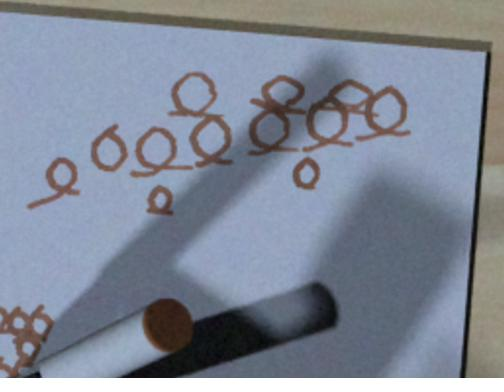

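Call:
move --pt "0 0 0 0 0 0 1 0 0.0242 0 -0.0101 0 0.0166 -0.75" --pt "0 0 0 0 0 0 1 -0.0433 0.0242 0 -0.0101 0 0.0166 -0.75" --pt "0 0 0 0 0 0 1 -0.0440 0.0362 0 -0.0151 0 0.0200 -0.75" --pt "0 0 0 0 0 0 1 -0.0440 0.0261 0 -0.0074 0 0.0295 -0.75" --pt "0 0 0 0 0 0 1 -0.0435 0.0070 0 0.0006 0 0.0425 -0.75" --pt "0 0 0 0 0 0 1 -0.0430 -0.0220 0 0.0127 0 0.0555 -0.75" --pt "0 0 0 0 0 0 1 -0.0430 -0.0531 0 0.0257 0 0.0650 -0.75" --pt "0 0 0 0 0 0 1 -0.0430 -0.0780 0 0.0361 0 0.0684 -0.75" --pt "0 0 0 0 0 0 1 -0.0430 -0.0900 0 0.0411 0 0.0550 -0.75" --pt "0 0 0 0 0 0 1 -0.0430 -0.0799 0 0.0334 0 0.0455 -0.75" --pt "0 0 0 0 0 0 1 -0.0430 -0.0608 0 0.0254 0 0.0325 -0.75" --pt "0 0 0 0 0 0 1 -0.0430 -0.0318 0 0.0133 0 0.0195 -0.75" --pt "0 0 0 0 0 0 1 -0.0432 -0.0007 0 0.0003 0 0.0100 -0.75" --pt "0 0 0 0 0 0 1 -0.0435 0.0242 0 -0.0101 0 0.0066 -0.75" --pt "0 0 0 0 0 0 1 -0.0435 0.0291 0 -0.0122 0 0.0259 -0.75" --speed '[0.1,0.1,0.12,0.12,0.12,0.12,0.12,0.12,0.12,0.12,0.12,0.12,0.12,0.12,0.12]' --blend '[0,0,0.003,0.003,0.003,0.003,0.003,0.003,0.003,0.003,0.003,0.003,0.003,0.003,0]' --cameras '[]'

Call:
move --pt "0 0 0 0 0 0 1 0.0003 -0.0245 0 0.0138 0 0.0133 -0.75" --pt "0 0 0 0 0 0 1 0.0005 -0.0536 0 0.0260 0 0.0251 -0.75" --pt "0 0 0 0 0 0 1 0.0005 -0.0789 0 0.0365 0 0.0309 -0.75" --pt "0 0 0 0 0 0 1 0.0005 -0.0908 0 0.0416 0 0.0195 -0.75" --pt "0 0 0 0 0 0 1 0.0005 -0.0814 0 0.0341 0 0.0129 -0.75" --pt "0 0 0 0 0 0 1 0.0005 -0.0662 0 0.0277 0 0.0046 -0.75" --pt "0 0 0 0 0 0 1 0.0005 -0.0472 0 0.0198 0 -0.0017 -0.75" --pt "0 0 0 0 0 0 1 0.0005 -0.0336 0 0.0141 0 -0.0034 -0.75" --pt "0 0 0 0 0 0 1 0.0435 -0.0336 0 0.0141 0 -0.0034 -0.75" --speed '[0.12,0.12,0.12,0.12,0.12,0.12,0.12,0.12,0.3]' --blend '[0.003,0.003,0.003,0.003,0.003,0.003,0.003,0,0]' --cameras '["cam_above"]'

Call:
zoom_image --camera "cam_above" --region '[235, 285, 335, 375]'

Scene clock: 602.77 s.
left_arm: end_effector_position=(+0.3016, +0.4479, +0.1940) grip_measured=+1.000 grip_effort_nm=-0.002 end_effector_quat_wxyz=(+0.621, -0.139, +0.763, +0.111) | right_arm: end_effector_position=(+0.2936, +0.0356, +0.0501) grip_measured=-0.670 grip_effort_nm=-1.033 end_effector_quat_wxyz=(+0.563, +0.138, +0.778, +0.242)
Joint names: [wrist pitch, wrist roll, shoulder, wrist yaw, elbow, waist]
Joint positions: left_arm=[0.302 -0.014 0.818 -0.052 0.311 0.294 0.094] | right_arm=[0.844 0.926 2.151 0.922 0.884 1.212 0.016]
Joint velocities: within noise
Joint torques (N m): left_arm=[1.57 0.05 -3.12 -0.06 5.9 0.47] | right_arm=[1.24 0 -10 0.14 3.45 0.58]
Heat: left arm: 44 °C; right arm: 48 °C.
Joint targets: left_arm=[0.299 -0.014 0.800 -0.052 0.300 0.300] | right_arm=[0.827 0.927 2.122 0.919 0.875 1.220]
move: done
No camera images: "cameras" was empty.

Scene clock: 606.20 s.
left_arm: end_effector_position=(+0.3016, +0.4479, +0.1940) grip_measured=+1.000 grip_effort_nm=-0.002 end_effector_quat_wxyz=(+0.621, -0.139, +0.763, +0.111) | right_arm: end_effector_position=(+0.2925, +0.0380, +0.0599) grip_measured=-0.670 grip_effort_nm=-1.028 end_effector_quat_wxyz=(+0.580, +0.126, +0.769, +0.238)
Joint names: [wrist pitch, wrist roll, shoulder, wrist yaw, elbow, waist]
Joint positions: left_arm=[0.302 -0.014 0.818 -0.052 0.311 0.294 0.094] | right_arm=[0.896 0.858 2.151 0.946 0.884 1.222 0.016]
Joint velocities: within noise
Joint torques (N m): left_arm=[1.59 0.05 -3.19 -0.03 5.78 0.54] | right_arm=[1.58 0.01 -10.02 0.19 3.44 -0.54]
Heat: left arm: 44 °C; right arm: 48 °C.
Joint targets: left_arm=[0.299 -0.014 0.800 -0.052 0.300 0.300] | right_arm=[0.917 0.860 2.122 0.947 0.875 1.216]
move: done
Images, in order (width x height): cam_above 672x504.

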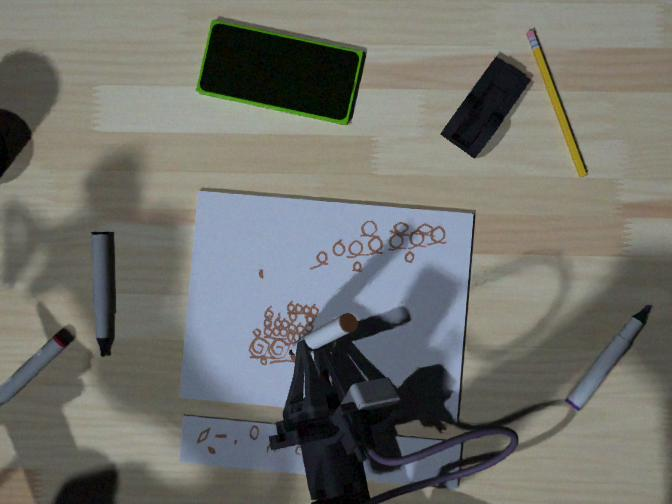

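Scaled by 5.040 from the camera's 672x504 image, which has a finer 960x720 frame.

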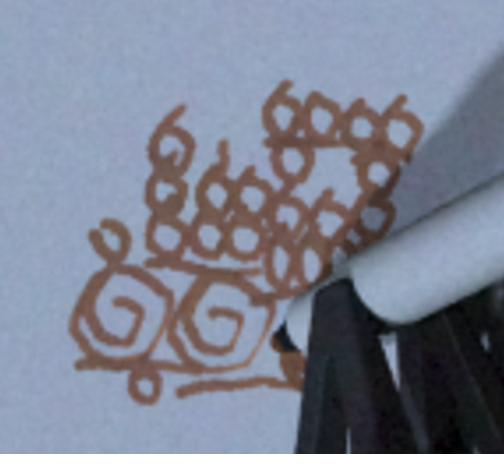

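Call:
move --pt "0 0 0 0 0 0 1 0 -0.0464 0 0.0211 0 0.0504 -0.75" --pt "0 0 0 0 0 0 1 0 -0.0302 0 0.0127 0 0.0304 -0.75" --pt "0 0 0 0 0 0 1 -0.0433 -0.0302 0 0.0127 0 0.0304 -0.75" --pt "0 0 0 0 0 0 1 -0.0433 -0.0154 0 0.0065 0 0.0297 -0.75" --pt "0 0 0 0 0 0 1 -0.0433 -0.0137 0 0.0057 0 0.0437 -0.75" --pt "0 0 0 0 0 0 1 -0.0433 -0.0317 0 0.0168 0 0.0506 -0.75" --pt "0 0 0 0 0 0 1 -0.0433 -0.0520 0 0.0253 0 0.0570 -0.75" --pt "0 0 0 0 0 0 1 -0.0433 -0.0709 0 0.0332 0 0.0602 -0.75" --pt "0 0 0 0 0 0 1 -0.0433 -0.0797 0 0.0368 0 0.0484 -0.75" --pt "0 0 0 0 0 0 1 -0.0433 -0.0682 0 0.0286 0 0.0427 -0.75" --pt "0 0 0 0 0 0 1 -0.0433 -0.0510 0 0.0214 0 0.0355 -0.75" --pt "0 0 0 0 0 0 1 -0.0433 -0.0302 0 0.0127 0 0.0304 -0.75" --pt "0 0 0 0 0 0 1 -0.0433 -0.0154 0 0.0065 0 0.0297 -0.75" --pt "0 0 0 0 0 0 1 0 -0.0154 0 0.0065 0 0.0297 -0.75" --speed '[0.2,0.1,0.1,0.12,0.12,0.12,0.12,0.12,0.12,0.12,0.12,0.12,0.12,0.3]' --blend '[0,0,0,0.003,0.003,0.003,0.003,0.003,0.003,0.003,0.003,0.003,0,0]' --cameras '[]'

Scene clock: 613.40 s.
left_arm: end_effector_position=(+0.3016, +0.4479, +0.1940) grip_measured=+1.000 grip_effort_nm=-0.002 end_effector_quat_wxyz=(+0.621, -0.139, +0.763, +0.111) | right_arm: end_effector_position=(+0.2797, +0.0461, +0.0606) grip_measured=-0.670 grip_effort_nm=-1.033 end_effector_quat_wxyz=(+0.583, +0.104, +0.771, +0.235)
Joint names: [wrist pitch, wrist roll, shoulder, wrist yaw, elbow, waist]
Joint positions: left_arm=[0.302 -0.014 0.818 -0.052 0.311 0.294 0.094] | right_arm=[0.896 0.826 2.151 0.959 0.884 1.257 0.016]
Joint velocities: within noise
Joint torques (N m): left_arm=[1.57 0.06 -2.85 -0.05 5.97 0.4] | right_arm=[1.61 0.03 -10.02 0.19 3.44 -0.53]
Heat: left arm: 44 °C; right arm: 48 °C.
Joint targets: left_arm=[0.299 -0.014 0.800 -0.052 0.300 0.300] | right_arm=[0.917 0.829 2.122 0.960 0.875 1.251]
move: done
No camera images: "cameras" was empty.


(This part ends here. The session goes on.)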